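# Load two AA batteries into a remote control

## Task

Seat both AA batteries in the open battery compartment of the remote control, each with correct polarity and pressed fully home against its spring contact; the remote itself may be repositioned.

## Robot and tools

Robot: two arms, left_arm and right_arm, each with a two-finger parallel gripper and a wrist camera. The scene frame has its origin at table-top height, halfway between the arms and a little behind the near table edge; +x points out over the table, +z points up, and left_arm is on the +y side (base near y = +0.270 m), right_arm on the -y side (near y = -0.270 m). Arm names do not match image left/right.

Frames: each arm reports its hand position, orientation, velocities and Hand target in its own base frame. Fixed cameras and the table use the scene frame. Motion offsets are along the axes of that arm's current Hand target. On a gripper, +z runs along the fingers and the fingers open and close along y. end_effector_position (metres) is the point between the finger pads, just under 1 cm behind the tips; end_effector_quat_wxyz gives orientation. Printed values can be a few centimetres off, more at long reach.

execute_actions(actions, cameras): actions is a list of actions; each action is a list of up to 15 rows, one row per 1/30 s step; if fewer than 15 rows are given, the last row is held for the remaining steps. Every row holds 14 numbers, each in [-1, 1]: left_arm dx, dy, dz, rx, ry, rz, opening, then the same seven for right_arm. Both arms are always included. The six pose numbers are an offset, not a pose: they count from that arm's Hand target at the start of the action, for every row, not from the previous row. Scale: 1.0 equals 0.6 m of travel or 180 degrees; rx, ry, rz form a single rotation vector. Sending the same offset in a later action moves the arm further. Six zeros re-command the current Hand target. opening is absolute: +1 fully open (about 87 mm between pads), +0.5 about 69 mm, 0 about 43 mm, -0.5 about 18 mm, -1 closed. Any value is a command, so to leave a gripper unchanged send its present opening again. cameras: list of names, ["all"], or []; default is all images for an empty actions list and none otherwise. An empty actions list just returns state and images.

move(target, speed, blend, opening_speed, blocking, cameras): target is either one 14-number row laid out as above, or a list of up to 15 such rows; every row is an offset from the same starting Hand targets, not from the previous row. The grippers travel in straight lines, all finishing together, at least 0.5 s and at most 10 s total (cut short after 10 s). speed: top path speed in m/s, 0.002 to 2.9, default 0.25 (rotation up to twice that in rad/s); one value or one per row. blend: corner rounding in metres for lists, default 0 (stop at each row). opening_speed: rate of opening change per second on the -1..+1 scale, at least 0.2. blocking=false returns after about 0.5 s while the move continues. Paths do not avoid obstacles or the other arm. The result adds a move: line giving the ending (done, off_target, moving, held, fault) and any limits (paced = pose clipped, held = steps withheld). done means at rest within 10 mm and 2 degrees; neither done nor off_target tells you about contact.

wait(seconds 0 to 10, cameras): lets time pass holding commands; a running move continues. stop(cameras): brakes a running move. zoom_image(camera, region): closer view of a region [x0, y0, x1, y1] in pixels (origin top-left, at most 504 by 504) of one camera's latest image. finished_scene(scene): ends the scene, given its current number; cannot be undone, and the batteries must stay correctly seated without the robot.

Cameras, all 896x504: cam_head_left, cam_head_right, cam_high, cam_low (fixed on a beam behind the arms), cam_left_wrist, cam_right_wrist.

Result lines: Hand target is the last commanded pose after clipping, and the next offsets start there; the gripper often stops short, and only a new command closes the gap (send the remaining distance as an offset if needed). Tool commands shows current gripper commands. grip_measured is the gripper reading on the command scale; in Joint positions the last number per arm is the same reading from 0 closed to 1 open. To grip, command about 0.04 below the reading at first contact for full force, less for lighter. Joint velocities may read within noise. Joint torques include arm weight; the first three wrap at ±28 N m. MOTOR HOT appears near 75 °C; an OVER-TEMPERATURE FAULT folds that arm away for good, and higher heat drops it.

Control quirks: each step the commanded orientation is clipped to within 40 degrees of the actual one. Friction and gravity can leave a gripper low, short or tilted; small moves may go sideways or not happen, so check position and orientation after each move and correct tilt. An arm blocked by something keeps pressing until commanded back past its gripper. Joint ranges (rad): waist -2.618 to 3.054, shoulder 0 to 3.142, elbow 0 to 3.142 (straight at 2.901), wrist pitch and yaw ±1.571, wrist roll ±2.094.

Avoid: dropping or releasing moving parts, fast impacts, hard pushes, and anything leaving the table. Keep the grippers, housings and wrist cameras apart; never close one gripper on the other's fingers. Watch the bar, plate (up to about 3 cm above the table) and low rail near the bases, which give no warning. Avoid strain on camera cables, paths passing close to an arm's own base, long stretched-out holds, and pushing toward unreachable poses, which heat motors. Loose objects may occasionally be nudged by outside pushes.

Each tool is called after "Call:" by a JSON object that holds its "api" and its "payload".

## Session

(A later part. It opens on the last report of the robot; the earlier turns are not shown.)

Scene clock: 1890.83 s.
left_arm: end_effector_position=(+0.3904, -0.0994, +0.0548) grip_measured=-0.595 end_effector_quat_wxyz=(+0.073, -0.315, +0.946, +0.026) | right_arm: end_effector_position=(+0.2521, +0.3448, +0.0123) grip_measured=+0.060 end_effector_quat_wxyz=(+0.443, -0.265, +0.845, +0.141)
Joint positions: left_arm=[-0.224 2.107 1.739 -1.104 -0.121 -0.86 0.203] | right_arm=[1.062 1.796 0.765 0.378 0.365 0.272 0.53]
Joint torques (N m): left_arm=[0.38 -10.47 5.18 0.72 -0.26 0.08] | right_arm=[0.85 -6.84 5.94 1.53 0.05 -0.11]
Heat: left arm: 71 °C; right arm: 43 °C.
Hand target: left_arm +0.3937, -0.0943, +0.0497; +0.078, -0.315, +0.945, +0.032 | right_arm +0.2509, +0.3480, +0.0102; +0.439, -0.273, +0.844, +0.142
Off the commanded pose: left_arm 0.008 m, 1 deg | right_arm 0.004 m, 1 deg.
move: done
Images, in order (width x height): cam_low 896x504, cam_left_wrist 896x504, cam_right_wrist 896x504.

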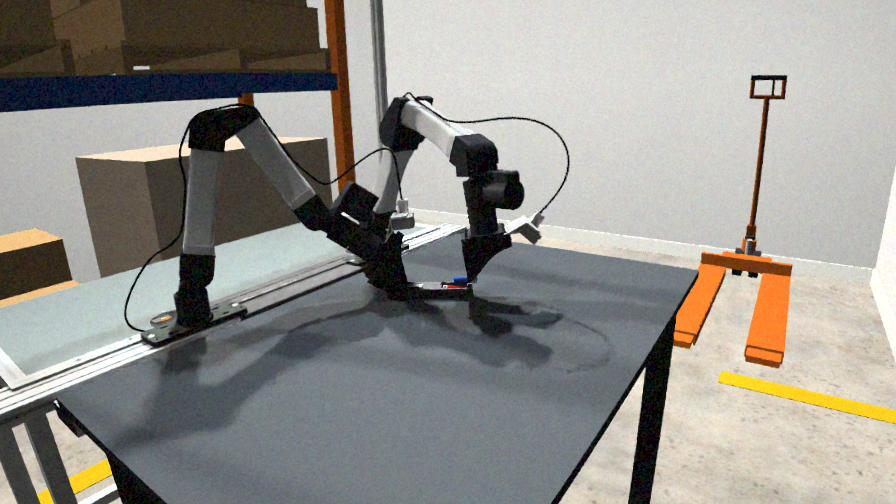

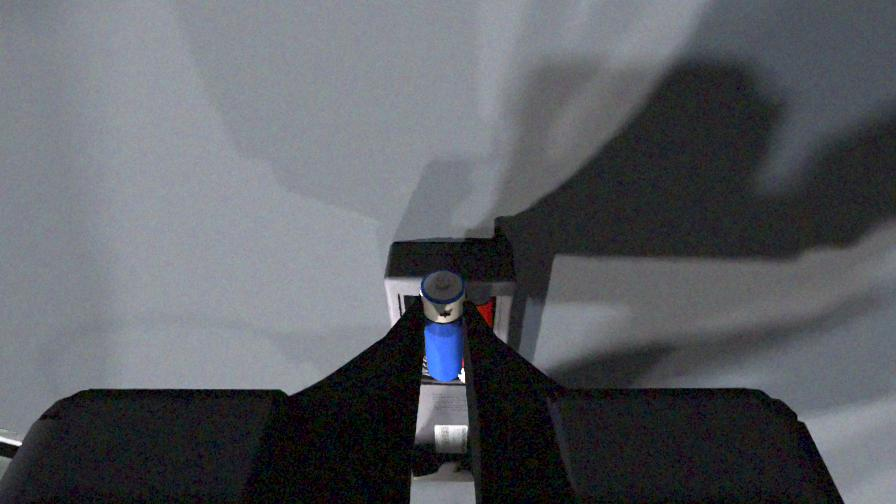

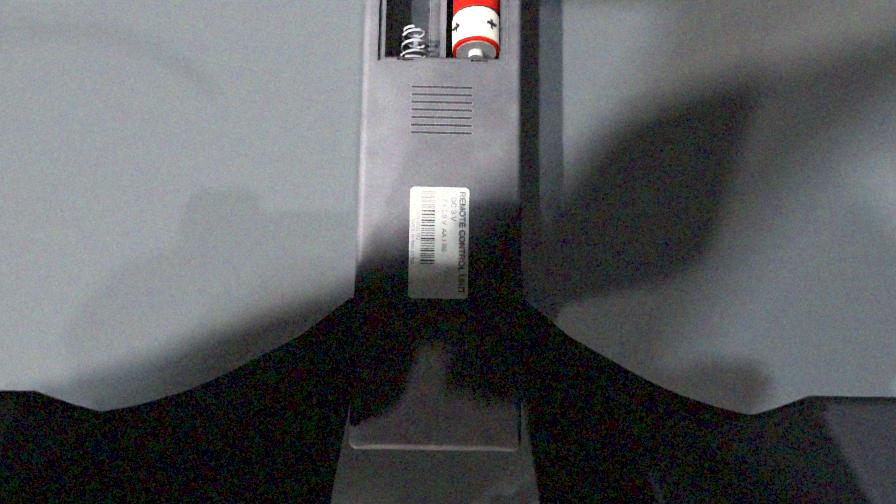

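Call:
{"api": "move", "payload": {"target": [[0.004,-0.002,0.035,0,-0.03,0,-0.85,0,0,0,0,0,0,-0.15]], "speed": [0.05], "cameras": ["cam_low","cam_right_wrist","cam_left_wrist"]}}

Call:
{"api": "zoom_image", "payload": {"camera": "cam_low", "region": [400, 250, 500, 310]}}

Call:
{"api": "zoom_image", "payload": {"camera": "cam_left_wrist", "region": [330, 140, 510, 380]}}

Call:
{"api": "zoom_image", "payload": {"camera": "cam_right_wrist", "region": [350, 0, 550, 110]}}

Scene clock: 1925.13 s.
left_arm: end_effector_position=(+0.3900, -0.0985, +0.0497) grip_measured=-0.595 end_effector_quat_wxyz=(+0.113, -0.308, +0.944, +0.031) | right_arm: end_effector_position=(+0.2521, +0.3448, +0.0123) grip_measured=+0.060 end_effector_quat_wxyz=(+0.443, -0.265, +0.845, +0.141)
Joint positions: left_arm=[-0.245 2.044 1.623 -0.988 -0.172 -0.861 0.203] | right_arm=[1.062 1.796 0.765 0.378 0.365 0.272 0.53]
Joint torques (N m): left_arm=[-0.47 -7.92 2.73 1.21 -0.51 -0.12] | right_arm=[0.75 -6.64 5.9 1.61 0.01 -0.11]
Heat: left arm: 67 °C; right arm: 43 °C.
Hand target: left_arm +0.3953, -0.0943, +0.0287; +0.123, -0.313, +0.941, +0.046 | right_arm +0.2509, +0.3480, +0.0102; +0.439, -0.273, +0.844, +0.142
Off the commanded pose: left_arm 0.022 m, 2 deg | right_arm 0.004 m, 1 deg.
move: off_target (left_arm)
Images, in order (width x height): cam_low 896x504, cam_left_wrist 896x504, cam_right_wrist 896x504.

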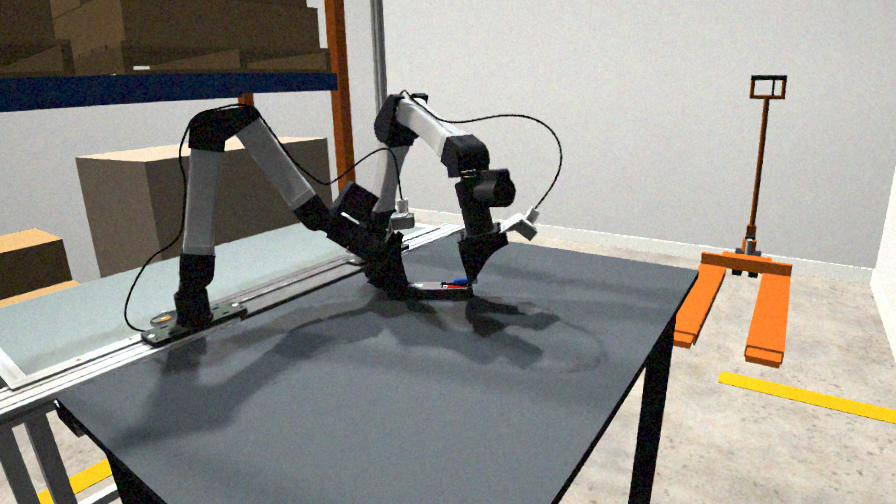

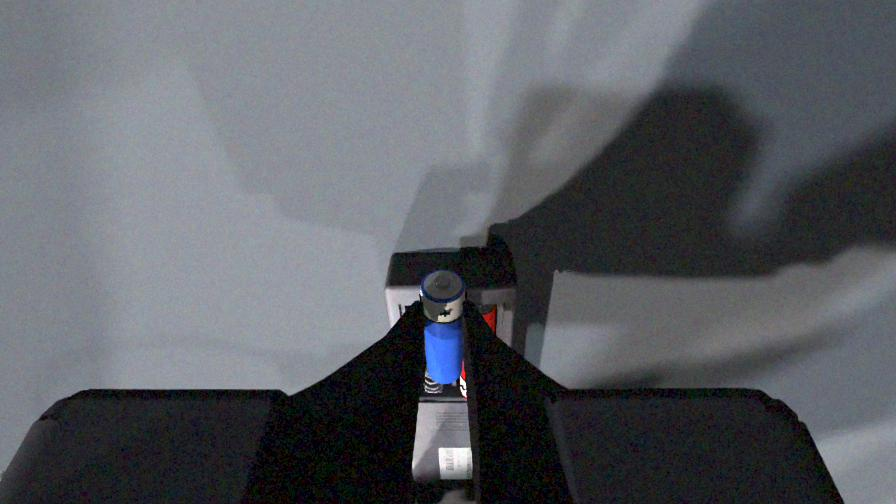

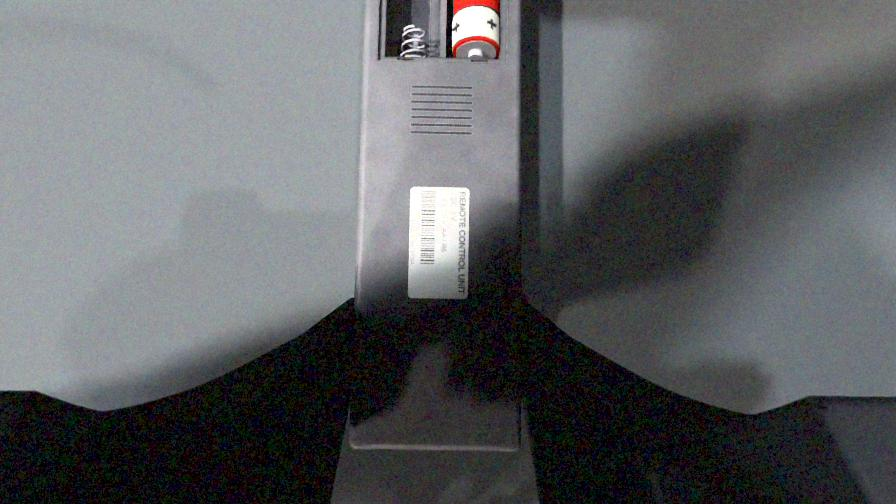

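Scaled by 5.040 from the camera's 896x504 image, which has a finer 1280x720 frame.

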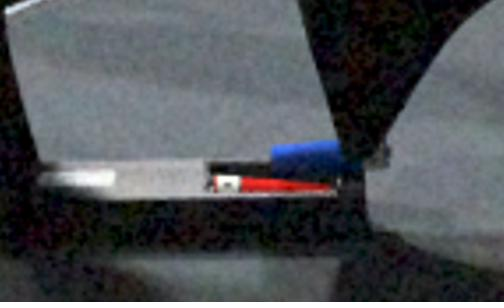

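Scaled by 2.100 from the camera's 896x504 image, which has a finer 1280x720 frame.

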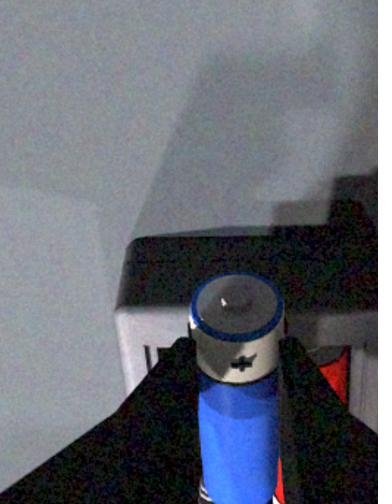

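Scaled by 2.520 from the camera's 896x504 image, which has a finer 1280x720 frame.

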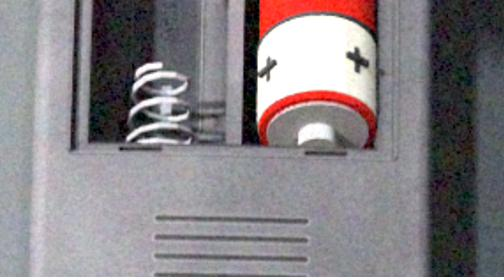

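Call:
{"api": "move", "payload": {"target": [[-0.01,0.0,-0.08,0,0.0,0,-0.85,0,0,0,0,0,0,-0.15],[-0.006,0.0045,-0.06,0,-0.02,0,-0.85,0,0,0,0,0,0,-0.15],[0.004,0.0045,-0.01,0,-0.02,0,-0.85,0,0,0,0,0,0,-0.15],[0.004,0.0045,-0.01,0,-0.02,0,-0.3,0,0,0,0,0,0,-0.15],[-0.012,0.0045,-0.12,0,0.03,0,-0.3,0,0,0,0,0,0,-0.15]], "speed": [0.1,0.06,0.06,0.06,0.1], "opening_speed": 1, "cameras": ["cam_low","cam_right_wrist","cam_left_wrist"]}}

Call:
{"api": "zoom_image", "payload": {"camera": "cam_low", "region": [400, 250, 500, 310]}}

Call:
{"api": "zoom_image", "payload": {"camera": "cam_left_wrist", "region": [330, 140, 510, 380]}}

Call:
{"api": "zoom_image", "payload": {"camera": "cam_right_wrist", "region": [350, 0, 550, 110]}}

Scene clock: 1947.57 s.
left_arm: end_effector_position=(+0.3814, -0.1000, +0.0968) grip_measured=-0.300 end_effector_quat_wxyz=(+0.081, -0.315, +0.945, +0.037) | right_arm: end_effector_position=(+0.2523, +0.3446, +0.0124) grip_measured=+0.060 end_effector_quat_wxyz=(+0.443, -0.264, +0.845, +0.141)
Joint positions: left_arm=[-0.242 2.058 1.833 -1.247 -0.149 -0.878 0.35] | right_arm=[1.062 1.796 0.765 0.378 0.367 0.273 0.53]
Joint torques (N m): left_arm=[0.38 -9.77 8.68 0.39 -0.03 0.08] | right_arm=[0.83 -6.76 5.81 1.62 0.05 -0.14]
Heat: left arm: 63 °C; right arm: 43 °C.
Hand target: left_arm +0.3847, -0.0999, +0.1001; +0.078, -0.315, +0.945, +0.032 | right_arm +0.2509, +0.3480, +0.0102; +0.439, -0.273, +0.844, +0.142
Off the commanded pose: left_arm 0.005 m, 1 deg | right_arm 0.004 m, 1 deg.
move: done; target 4's new opening was sent with left_arm's hand 0.018 m and 2 deg from that target
Images, in order (width x height): cam_low 896x504, cam_left_wrist 896x504, cam_right_wrist 896x504.

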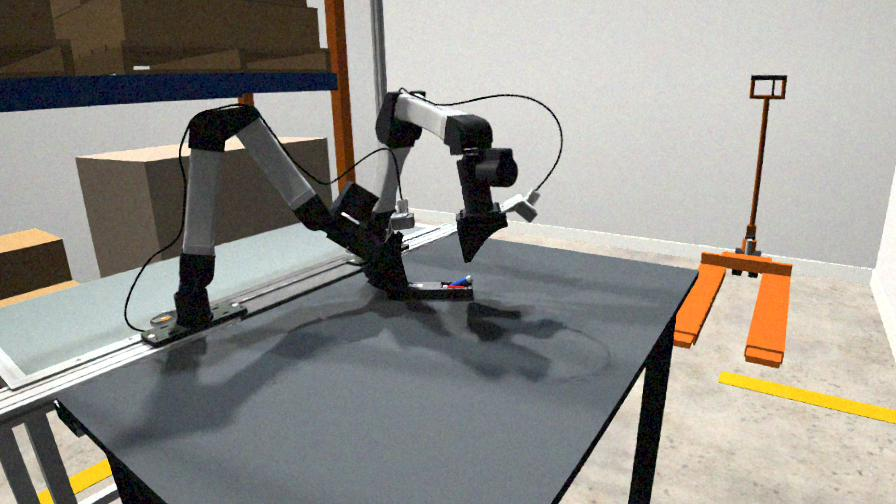

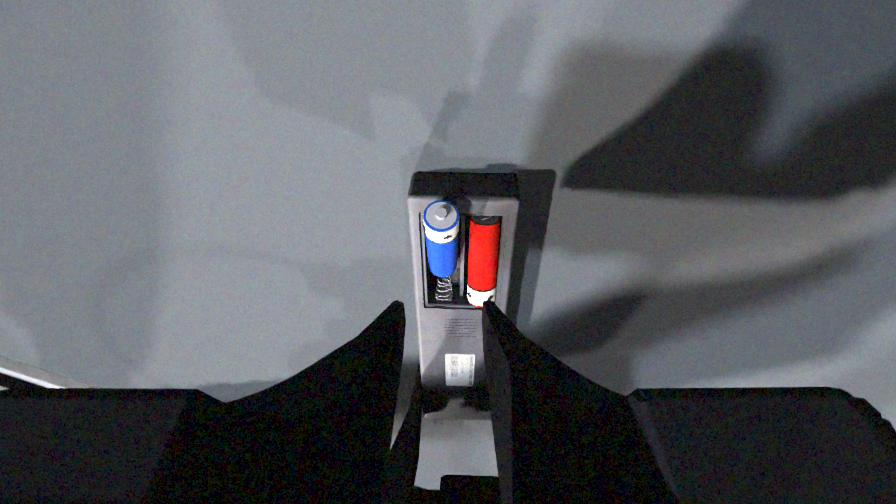

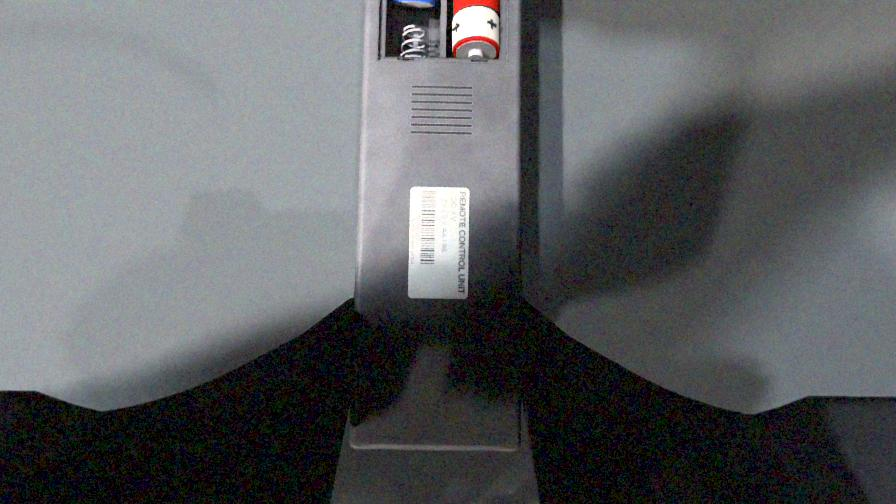

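Scaled by 5.040 from the camera's 896x504 image, which has a finer 1280x720 frame.

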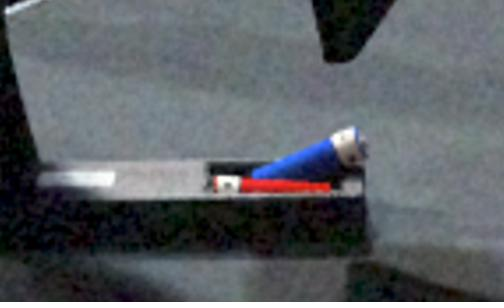

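Scaled by 2.100 from the camera's 896x504 image, which has a finer 1280x720 frame.

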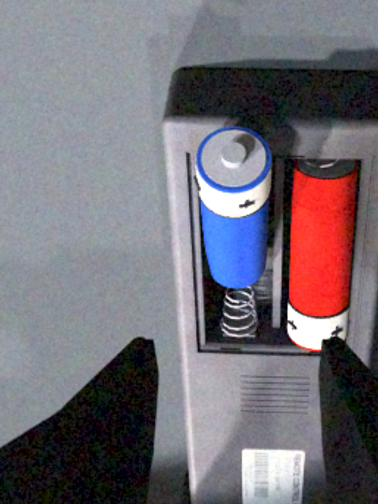

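Scaled by 2.520 from the camera's 896x504 image, which has a finer 1280x720 frame.

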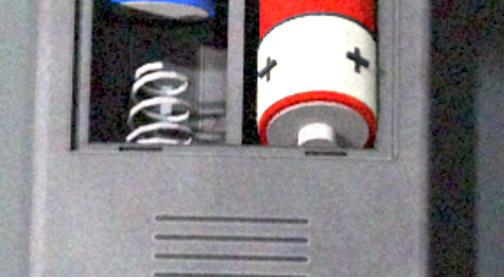

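Call:
{"api": "execute_actions", "payload": {"actions": []}}

Call:
{"api": "zoom_image", "payload": {"camera": "cam_low", "region": [400, 250, 500, 310]}}

Call:
{"api": "zoom_image", "payload": {"camera": "cam_left_wrist", "region": [330, 140, 510, 380]}}

Scene clock: 1997.57 s.
left_arm: end_effector_position=(+0.3813, -0.1001, +0.0968) grip_measured=-0.300 end_effector_quat_wxyz=(+0.081, -0.315, +0.945, +0.037) | right_arm: end_effector_position=(+0.2523, +0.3446, +0.0124) grip_measured=+0.060 end_effector_quat_wxyz=(+0.443, -0.264, +0.845, +0.141)
Joint positions: left_arm=[-0.242 2.058 1.833 -1.247 -0.148 -0.878 0.35] | right_arm=[1.062 1.796 0.765 0.378 0.367 0.273 0.53]
Joint velocities: within noise
Joint torques (N m): left_arm=[0.38 -9.74 8.66 0.36 -0.05 0.08] | right_arm=[0.69 -6.69 5.96 1.62 0.01 -0.09]
Heat: left arm: 62 °C; right arm: 43 °C.
Hand target: left_arm +0.3847, -0.0999, +0.1001; +0.078, -0.315, +0.945, +0.032 | right_arm +0.2509, +0.3480, +0.0102; +0.439, -0.273, +0.844, +0.142
Tool commands: left_gripper/opening=-0.3 right_gripper/opening=-0.15
Off the commanded pose: left_arm 0.005 m, 1 deg | right_arm 0.004 m, 1 deg.

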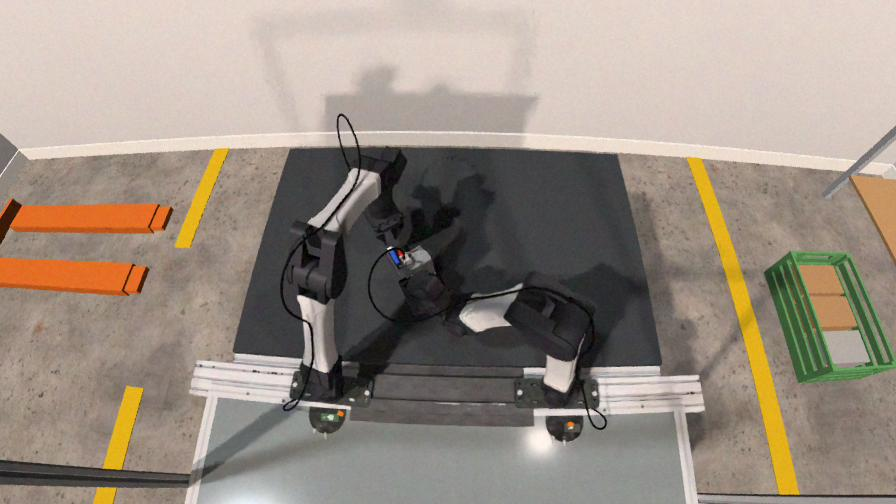

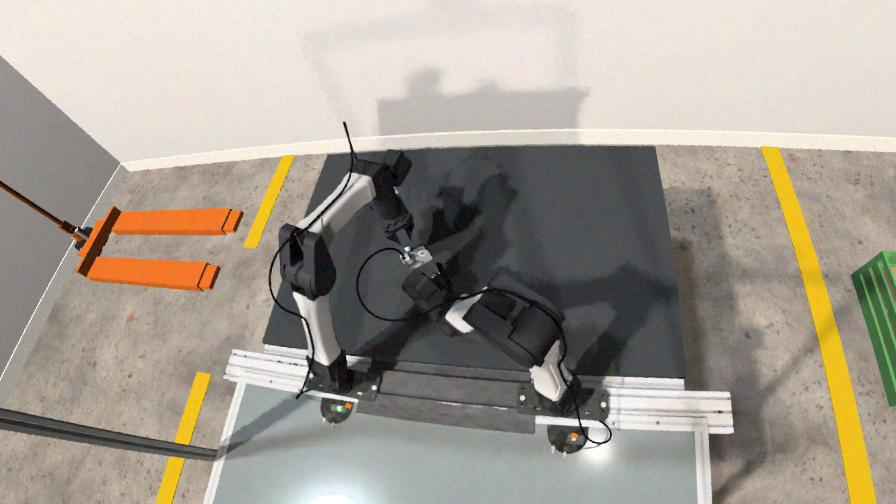

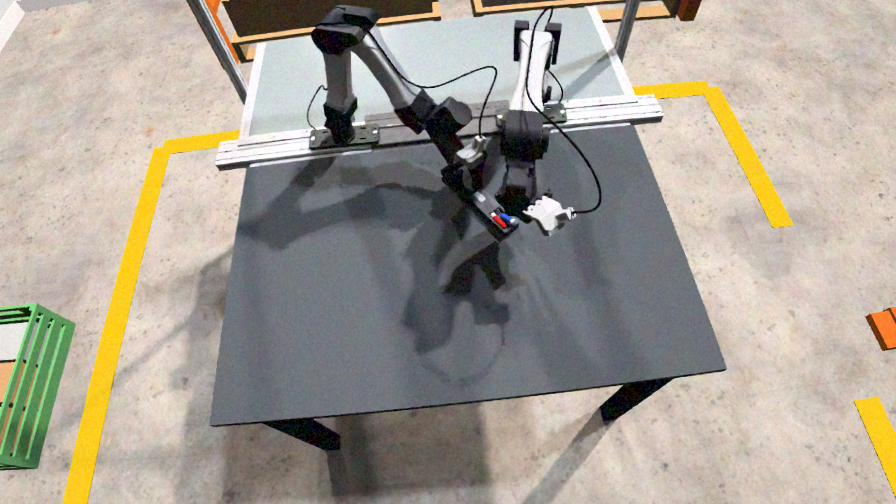

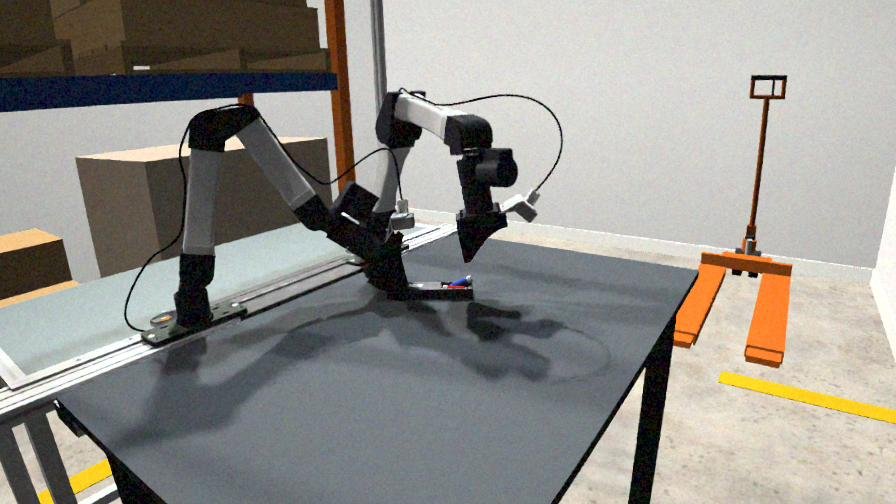

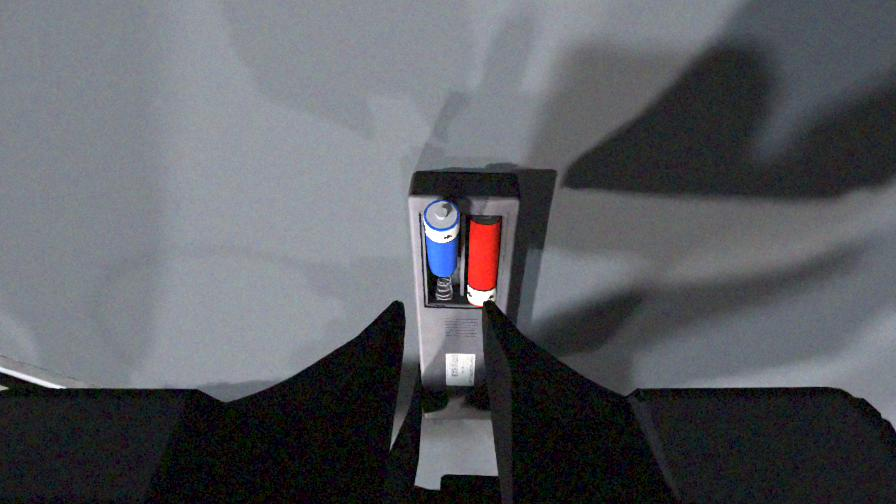

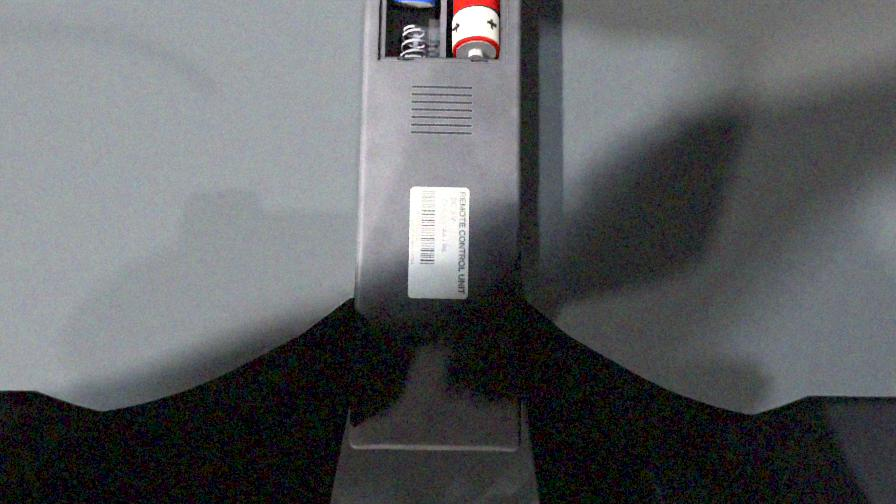

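Scaled by 5.040 from the camera's 896x504 image, which has a finer 1280x720 frame.

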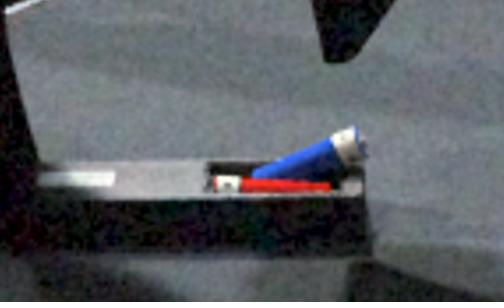

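Scaled by 2.100 from the camera's 896x504 image, which has a finer 1280x720 frame.

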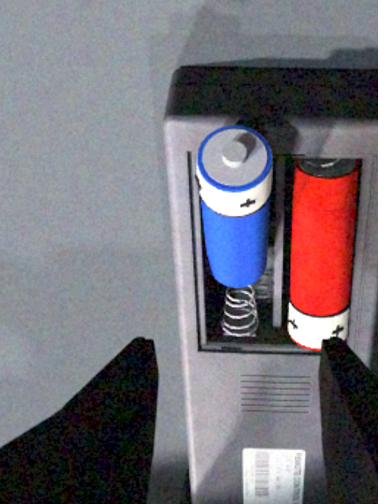

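Call:
{"api": "move", "payload": {"target": [[-0.0575,0,0.0096,0,-0.03,0,-1,0,0,0,0,0,0,-0.15],[-0.0413,0,0.1067,0,-0.03,0,-1,0,0,0,0,0,0,-0.15]], "speed": 0.12, "cameras": ["cam_low","cam_left_wrist"]}}

Call:
{"api": "zoom_image", "payload": {"camera": "cam_low", "region": [400, 250, 500, 310]}}

Call:
{"api": "zoom_image", "payload": {"camera": "cam_left_wrist", "region": [330, 200, 510, 440]}}

Scene clock: 2019.27 s.
left_arm: end_effector_position=(+0.4090, -0.0839, +0.0456) grip_measured=-0.963 end_effector_quat_wxyz=(+0.116, -0.312, +0.942, +0.040) | right_arm: end_effector_position=(+0.2523, +0.3446, +0.0124) grip_measured=+0.060 end_effector_quat_wxyz=(+0.443, -0.264, +0.845, +0.141)
Joint positions: left_arm=[-0.208 2.109 1.705 -1.004 -0.187 -0.833 0.018] | right_arm=[1.062 1.796 0.765 0.378 0.367 0.273 0.53]
Joint torques (N m): left_arm=[0.4 -10.66 5.24 0.79 -0.32 0.08] | right_arm=[0.73 -6.76 5.9 1.6 -0.02 -0.15]
Heat: left arm: 62 °C; right arm: 43 °C.
Hand target: left_arm +0.4125, -0.0782, +0.0412; +0.123, -0.313, +0.941, +0.046 | right_arm +0.2509, +0.3480, +0.0102; +0.439, -0.273, +0.844, +0.142
Off the commanded pose: left_arm 0.008 m, 1 deg | right_arm 0.004 m, 1 deg.
move: done
Images, in order (width x height): cam_low 896x504, cam_left_wrist 896x504.

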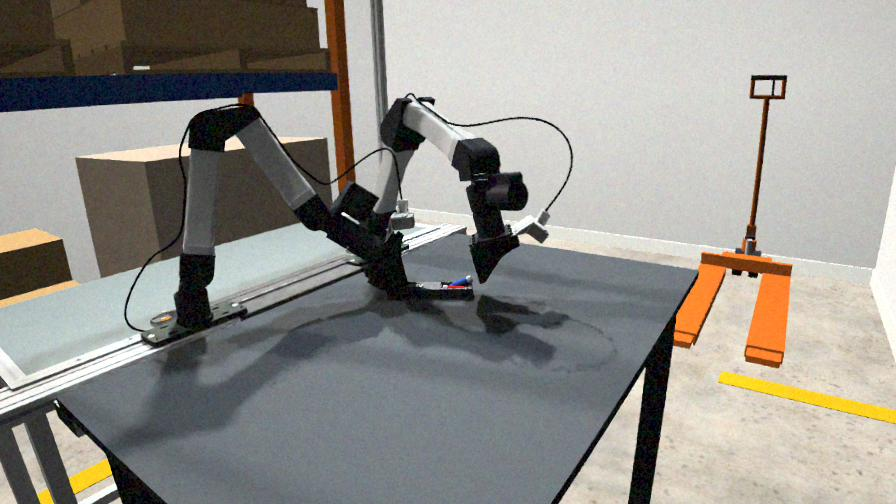

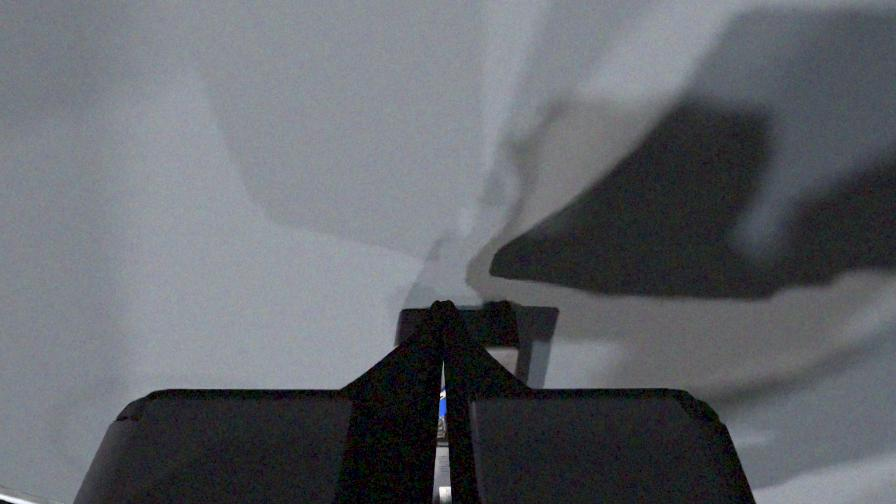

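Scaled by 5.040 from the camera's 896x504 image, which has a finer 1280x720 frame.

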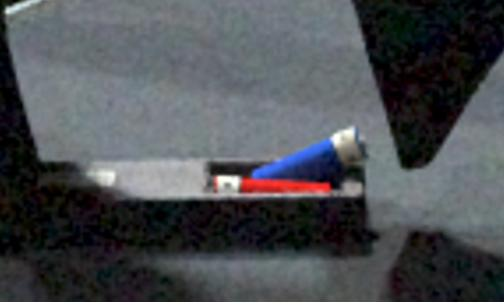

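Scaled by 2.100 from the camera's 896x504 image, which has a finer 1280x720 frame.

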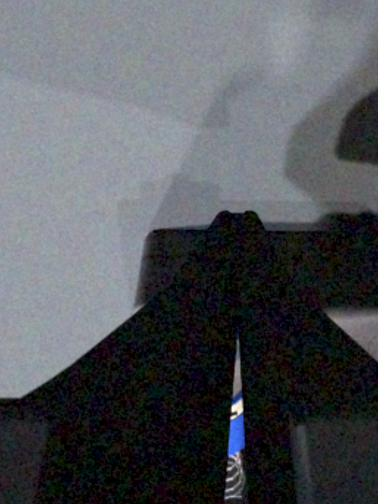

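Call:
{"api": "move", "payload": {"target": [[-0.002,0.008,-0.01,0,0,0,-1,0,0,0,0,0,0,-0.15],[0.0787,0.008,-0.029,0,0,0,-1,0,0,0,0,0,0,-0.15]], "speed": 0.06, "cameras": ["cam_low","cam_left_wrist","cam_right_wrist"]}}

Call:
{"api": "zoom_image", "payload": {"camera": "cam_low", "region": [400, 250, 500, 310]}}

Call:
{"api": "zoom_image", "payload": {"camera": "cam_left_wrist", "region": [330, 200, 510, 440]}}

Scene clock: 2036.33 s.
left_arm: end_effector_position=(+0.3879, -0.0864, +0.0357) grip_measured=-0.963 end_effector_quat_wxyz=(+0.145, -0.322, +0.933, +0.068) | right_arm: end_effector_position=(+0.2522, +0.3445, +0.0122) grip_measured=+0.060 end_effector_quat_wxyz=(+0.443, -0.264, +0.845, +0.141)
Joint positions: left_arm=[-0.26 2.025 1.534 -0.911 -0.275 -0.9 0.018] | right_arm=[1.062 1.796 0.765 0.377 0.367 0.273 0.53]
Joint torques (N m): left_arm=[-2.62 -14.05 4.23 0.22 0.32 -0.13] | right_arm=[0.75 -6.75 5.83 1.61 0.02 -0.12]
Heat: left arm: 62 °C; right arm: 43 °C.
Hand target: left_arm +0.3694, -0.1045, +0.0456; +0.123, -0.313, +0.941, +0.047 | right_arm +0.2509, +0.3480, +0.0103; +0.439, -0.273, +0.844, +0.142
Off the commanded pose: left_arm 0.028 m, 4 deg | right_arm 0.004 m, 1 deg.
move: off_target (left_arm)
Images, in order (width x height): cam_low 896x504, cam_left_wrist 896x504, cam_right_wrist 896x504.

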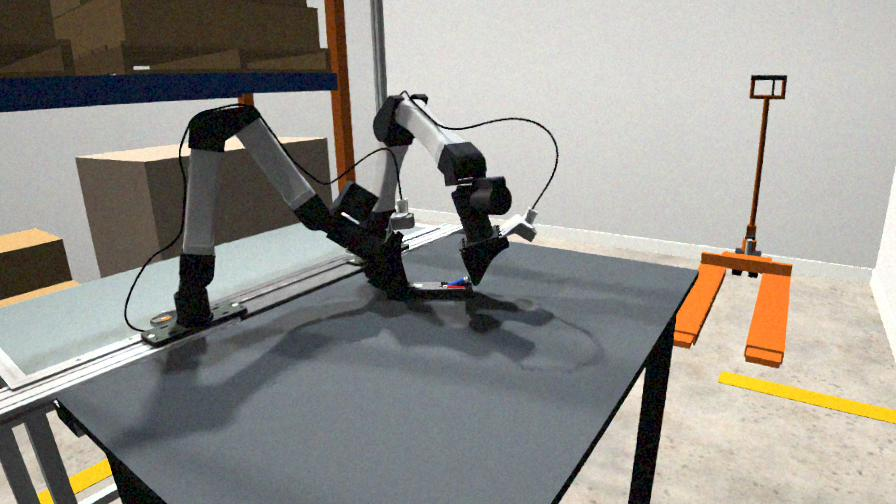

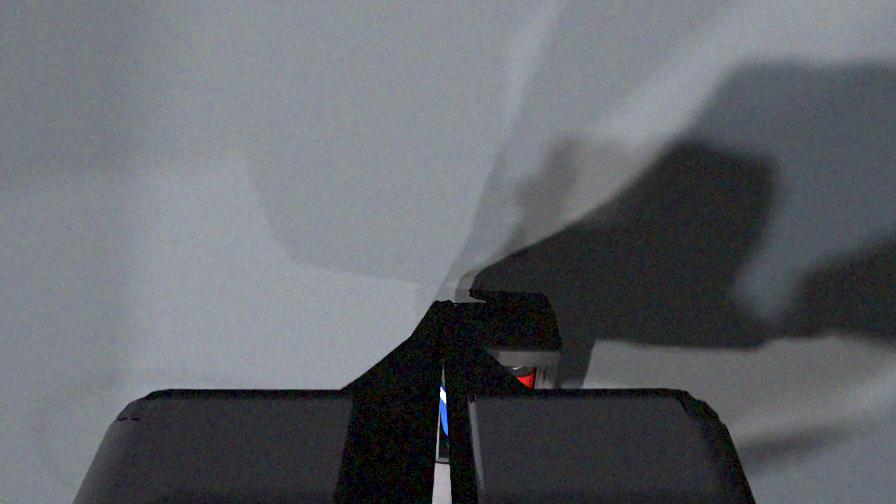

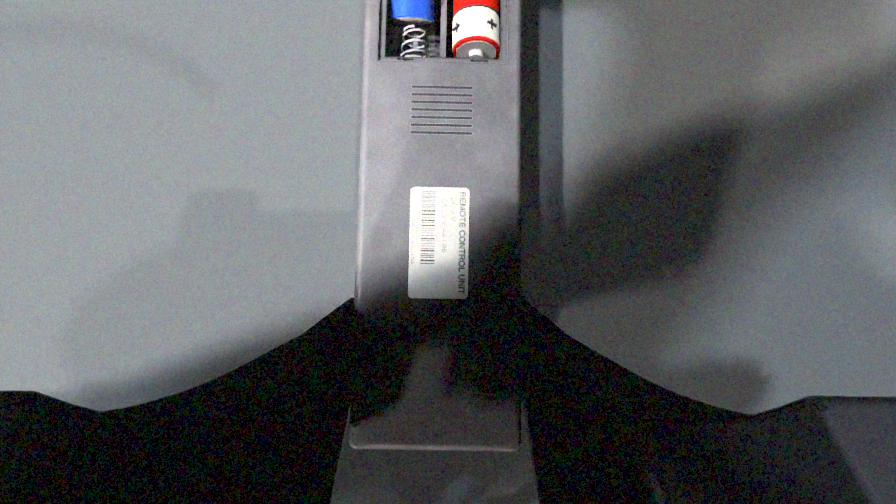

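Scaled by 5.040 from the camera's 896x504 image, which has a finer 1280x720 frame.

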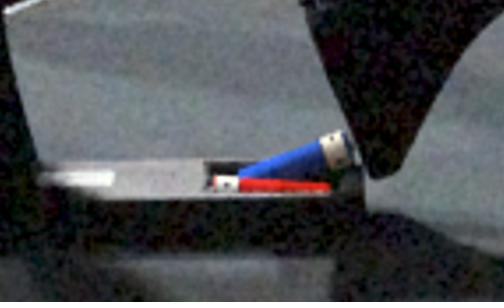

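Scaled by 2.100 from the camera's 896x504 image, which has a finer 1280x720 frame.

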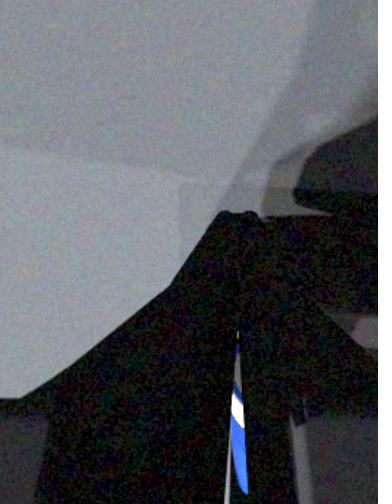

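Call:
{"api": "move", "payload": {"target": [[-0.0545,-0.006,-0.0127,0,0,0,-1,0,0,0,0,0,0,-0.15],[0.0277,-0.006,-0.0273,0,0,0,-1,0,0,0,0,0,0,-0.15]], "speed": 0.06, "cameras": ["cam_low","cam_left_wrist","cam_right_wrist"]}}

Call:
{"api": "zoom_image", "payload": {"camera": "cam_low", "region": [400, 250, 500, 310]}}

Call:
{"api": "zoom_image", "payload": {"camera": "cam_left_wrist", "region": [330, 200, 510, 440]}}

Scene clock: 2056.03 s.
left_arm: end_effector_position=(+0.3839, -0.1109, +0.0556) grip_measured=-0.963 end_effector_quat_wxyz=(+0.163, -0.325, +0.930, +0.048) | right_arm: end_effector_position=(+0.2515, +0.3450, +0.0122) grip_measured=+0.060 end_effector_quat_wxyz=(+0.442, -0.265, +0.845, +0.141)
Joint positions: left_arm=[-0.318 1.973 1.537 -0.927 -0.274 -0.962 0.018] | right_arm=[1.064 1.796 0.765 0.377 0.366 0.273 0.53]
Joint torques (N m): left_arm=[-1.94 -12.53 3.78 0.04 0.24 -0.04] | right_arm=[0.54 -6.86 5.93 1.62 0.04 -0.14]
Heat: left arm: 67 °C; right arm: 43 °C.
Hand target: left_arm +0.3555, -0.1197, +0.0572; +0.123, -0.313, +0.941, +0.046 | right_arm +0.2509, +0.3480, +0.0103; +0.439, -0.273, +0.844, +0.142
Off the commanded pose: left_arm 0.030 m, 5 deg | right_arm 0.004 m, 1 deg.
move: off_target (left_arm)
Images, in order (width x height): cam_low 896x504, cam_left_wrist 896x504, cam_right_wrist 896x504.

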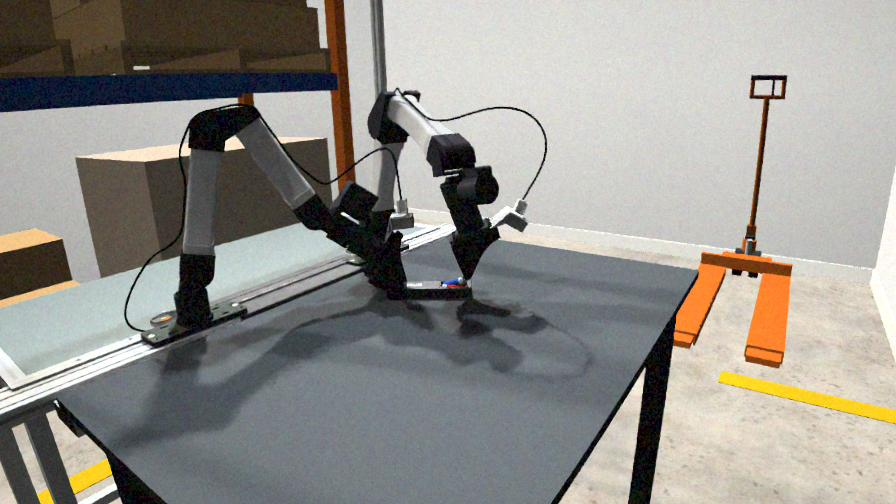

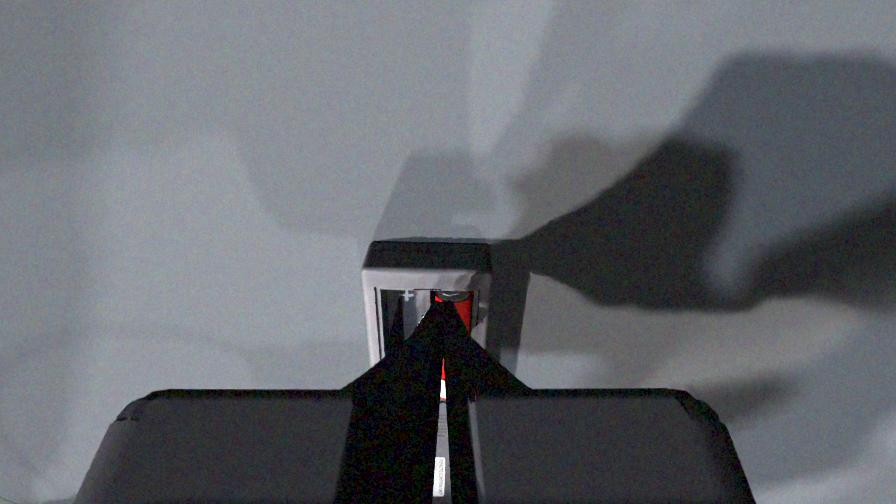

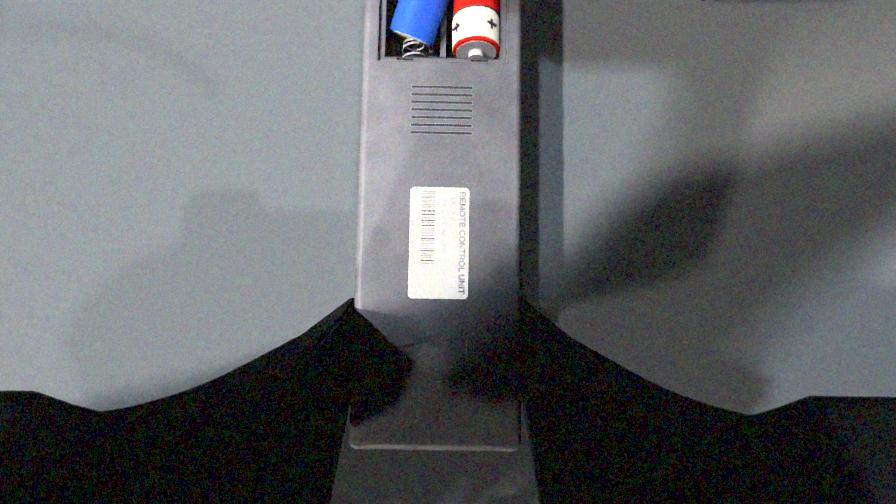

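Scaled by 5.040 from the camera's 896x504 image, which has a finer 1280x720 frame.

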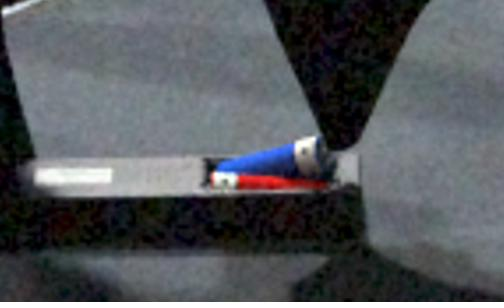

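Scaled by 2.100 from the camera's 896x504 image, which has a finer 1280x720 frame.

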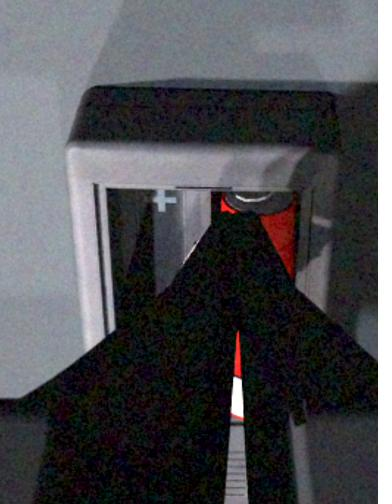

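Call:
{"api": "move", "payload": {"target": [0.01,0.045,0.01,0,0,0,-1,0,0,0,0,0,0,-0.15], "speed": 0.06, "cameras": ["cam_low","cam_left_wrist","cam_right_wrist"]}}

Call:
{"api": "zoom_image", "payload": {"camera": "cam_low", "region": [400, 250, 500, 310]}}

Call:
{"api": "zoom_image", "payload": {"camera": "cam_left_wrist", "region": [330, 200, 510, 440]}}

Scene clock: 2068.57 s.
left_arm: end_effector_position=(+0.3706, -0.0921, +0.0528) grip_measured=-0.963 end_effector_quat_wxyz=(+0.180, -0.332, +0.925, +0.048) | right_arm: end_effector_position=(+0.2511, +0.3453, +0.0121) grip_measured=+0.060 end_effector_quat_wxyz=(+0.442, -0.267, +0.845, +0.142)
Joint positions: left_arm=[-0.29 1.881 1.395 -0.844 -0.29 -0.945 0.018] | right_arm=[1.064 1.796 0.765 0.377 0.364 0.271 0.53]
Joint torques (N m): left_arm=[-1.42 -11.38 3.47 -0.07 0.41 0.12] | right_arm=[0.59 -6.76 5.83 1.61 0.04 -0.14]
Heat: left arm: 70 °C; right arm: 43 °C.
Hand target: left_arm +0.3359, -0.1006, +0.0501; +0.123, -0.313, +0.941, +0.046 | right_arm +0.2510, +0.3479, +0.0103; +0.439, -0.273, +0.844, +0.142
Off the commanded pose: left_arm 0.036 m, 7 deg | right_arm 0.003 m, 1 deg.
move: off_target (left_arm)
Images, in order (width x height): cam_low 896x504, cam_left_wrist 896x504, cam_right_wrist 896x504.

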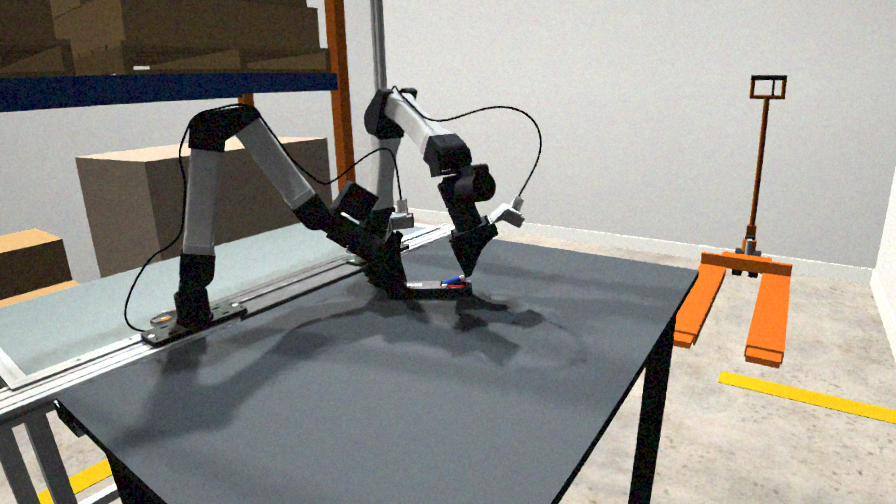

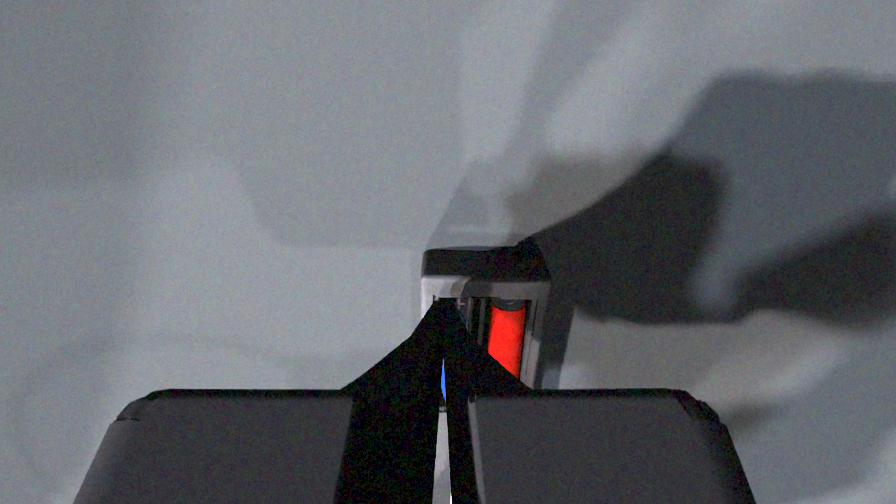

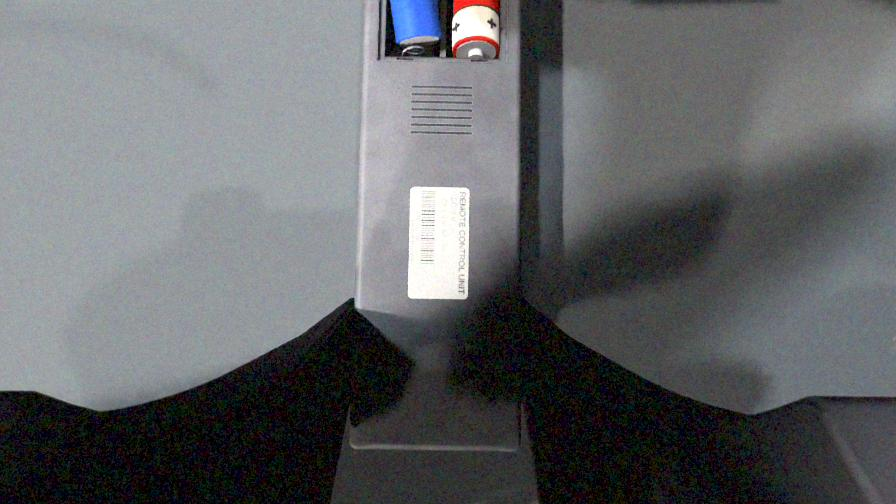

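Scaled by 5.040 from the camera's 896x504 image, which has a finer 1280x720 frame.

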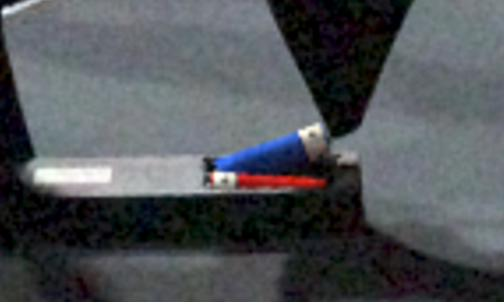

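Scaled by 2.100 from the camera's 896x504 image, which has a finer 1280x720 frame.

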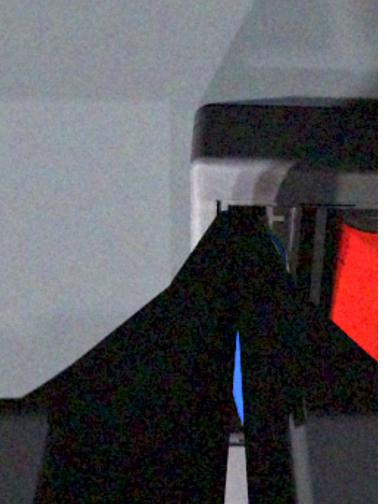

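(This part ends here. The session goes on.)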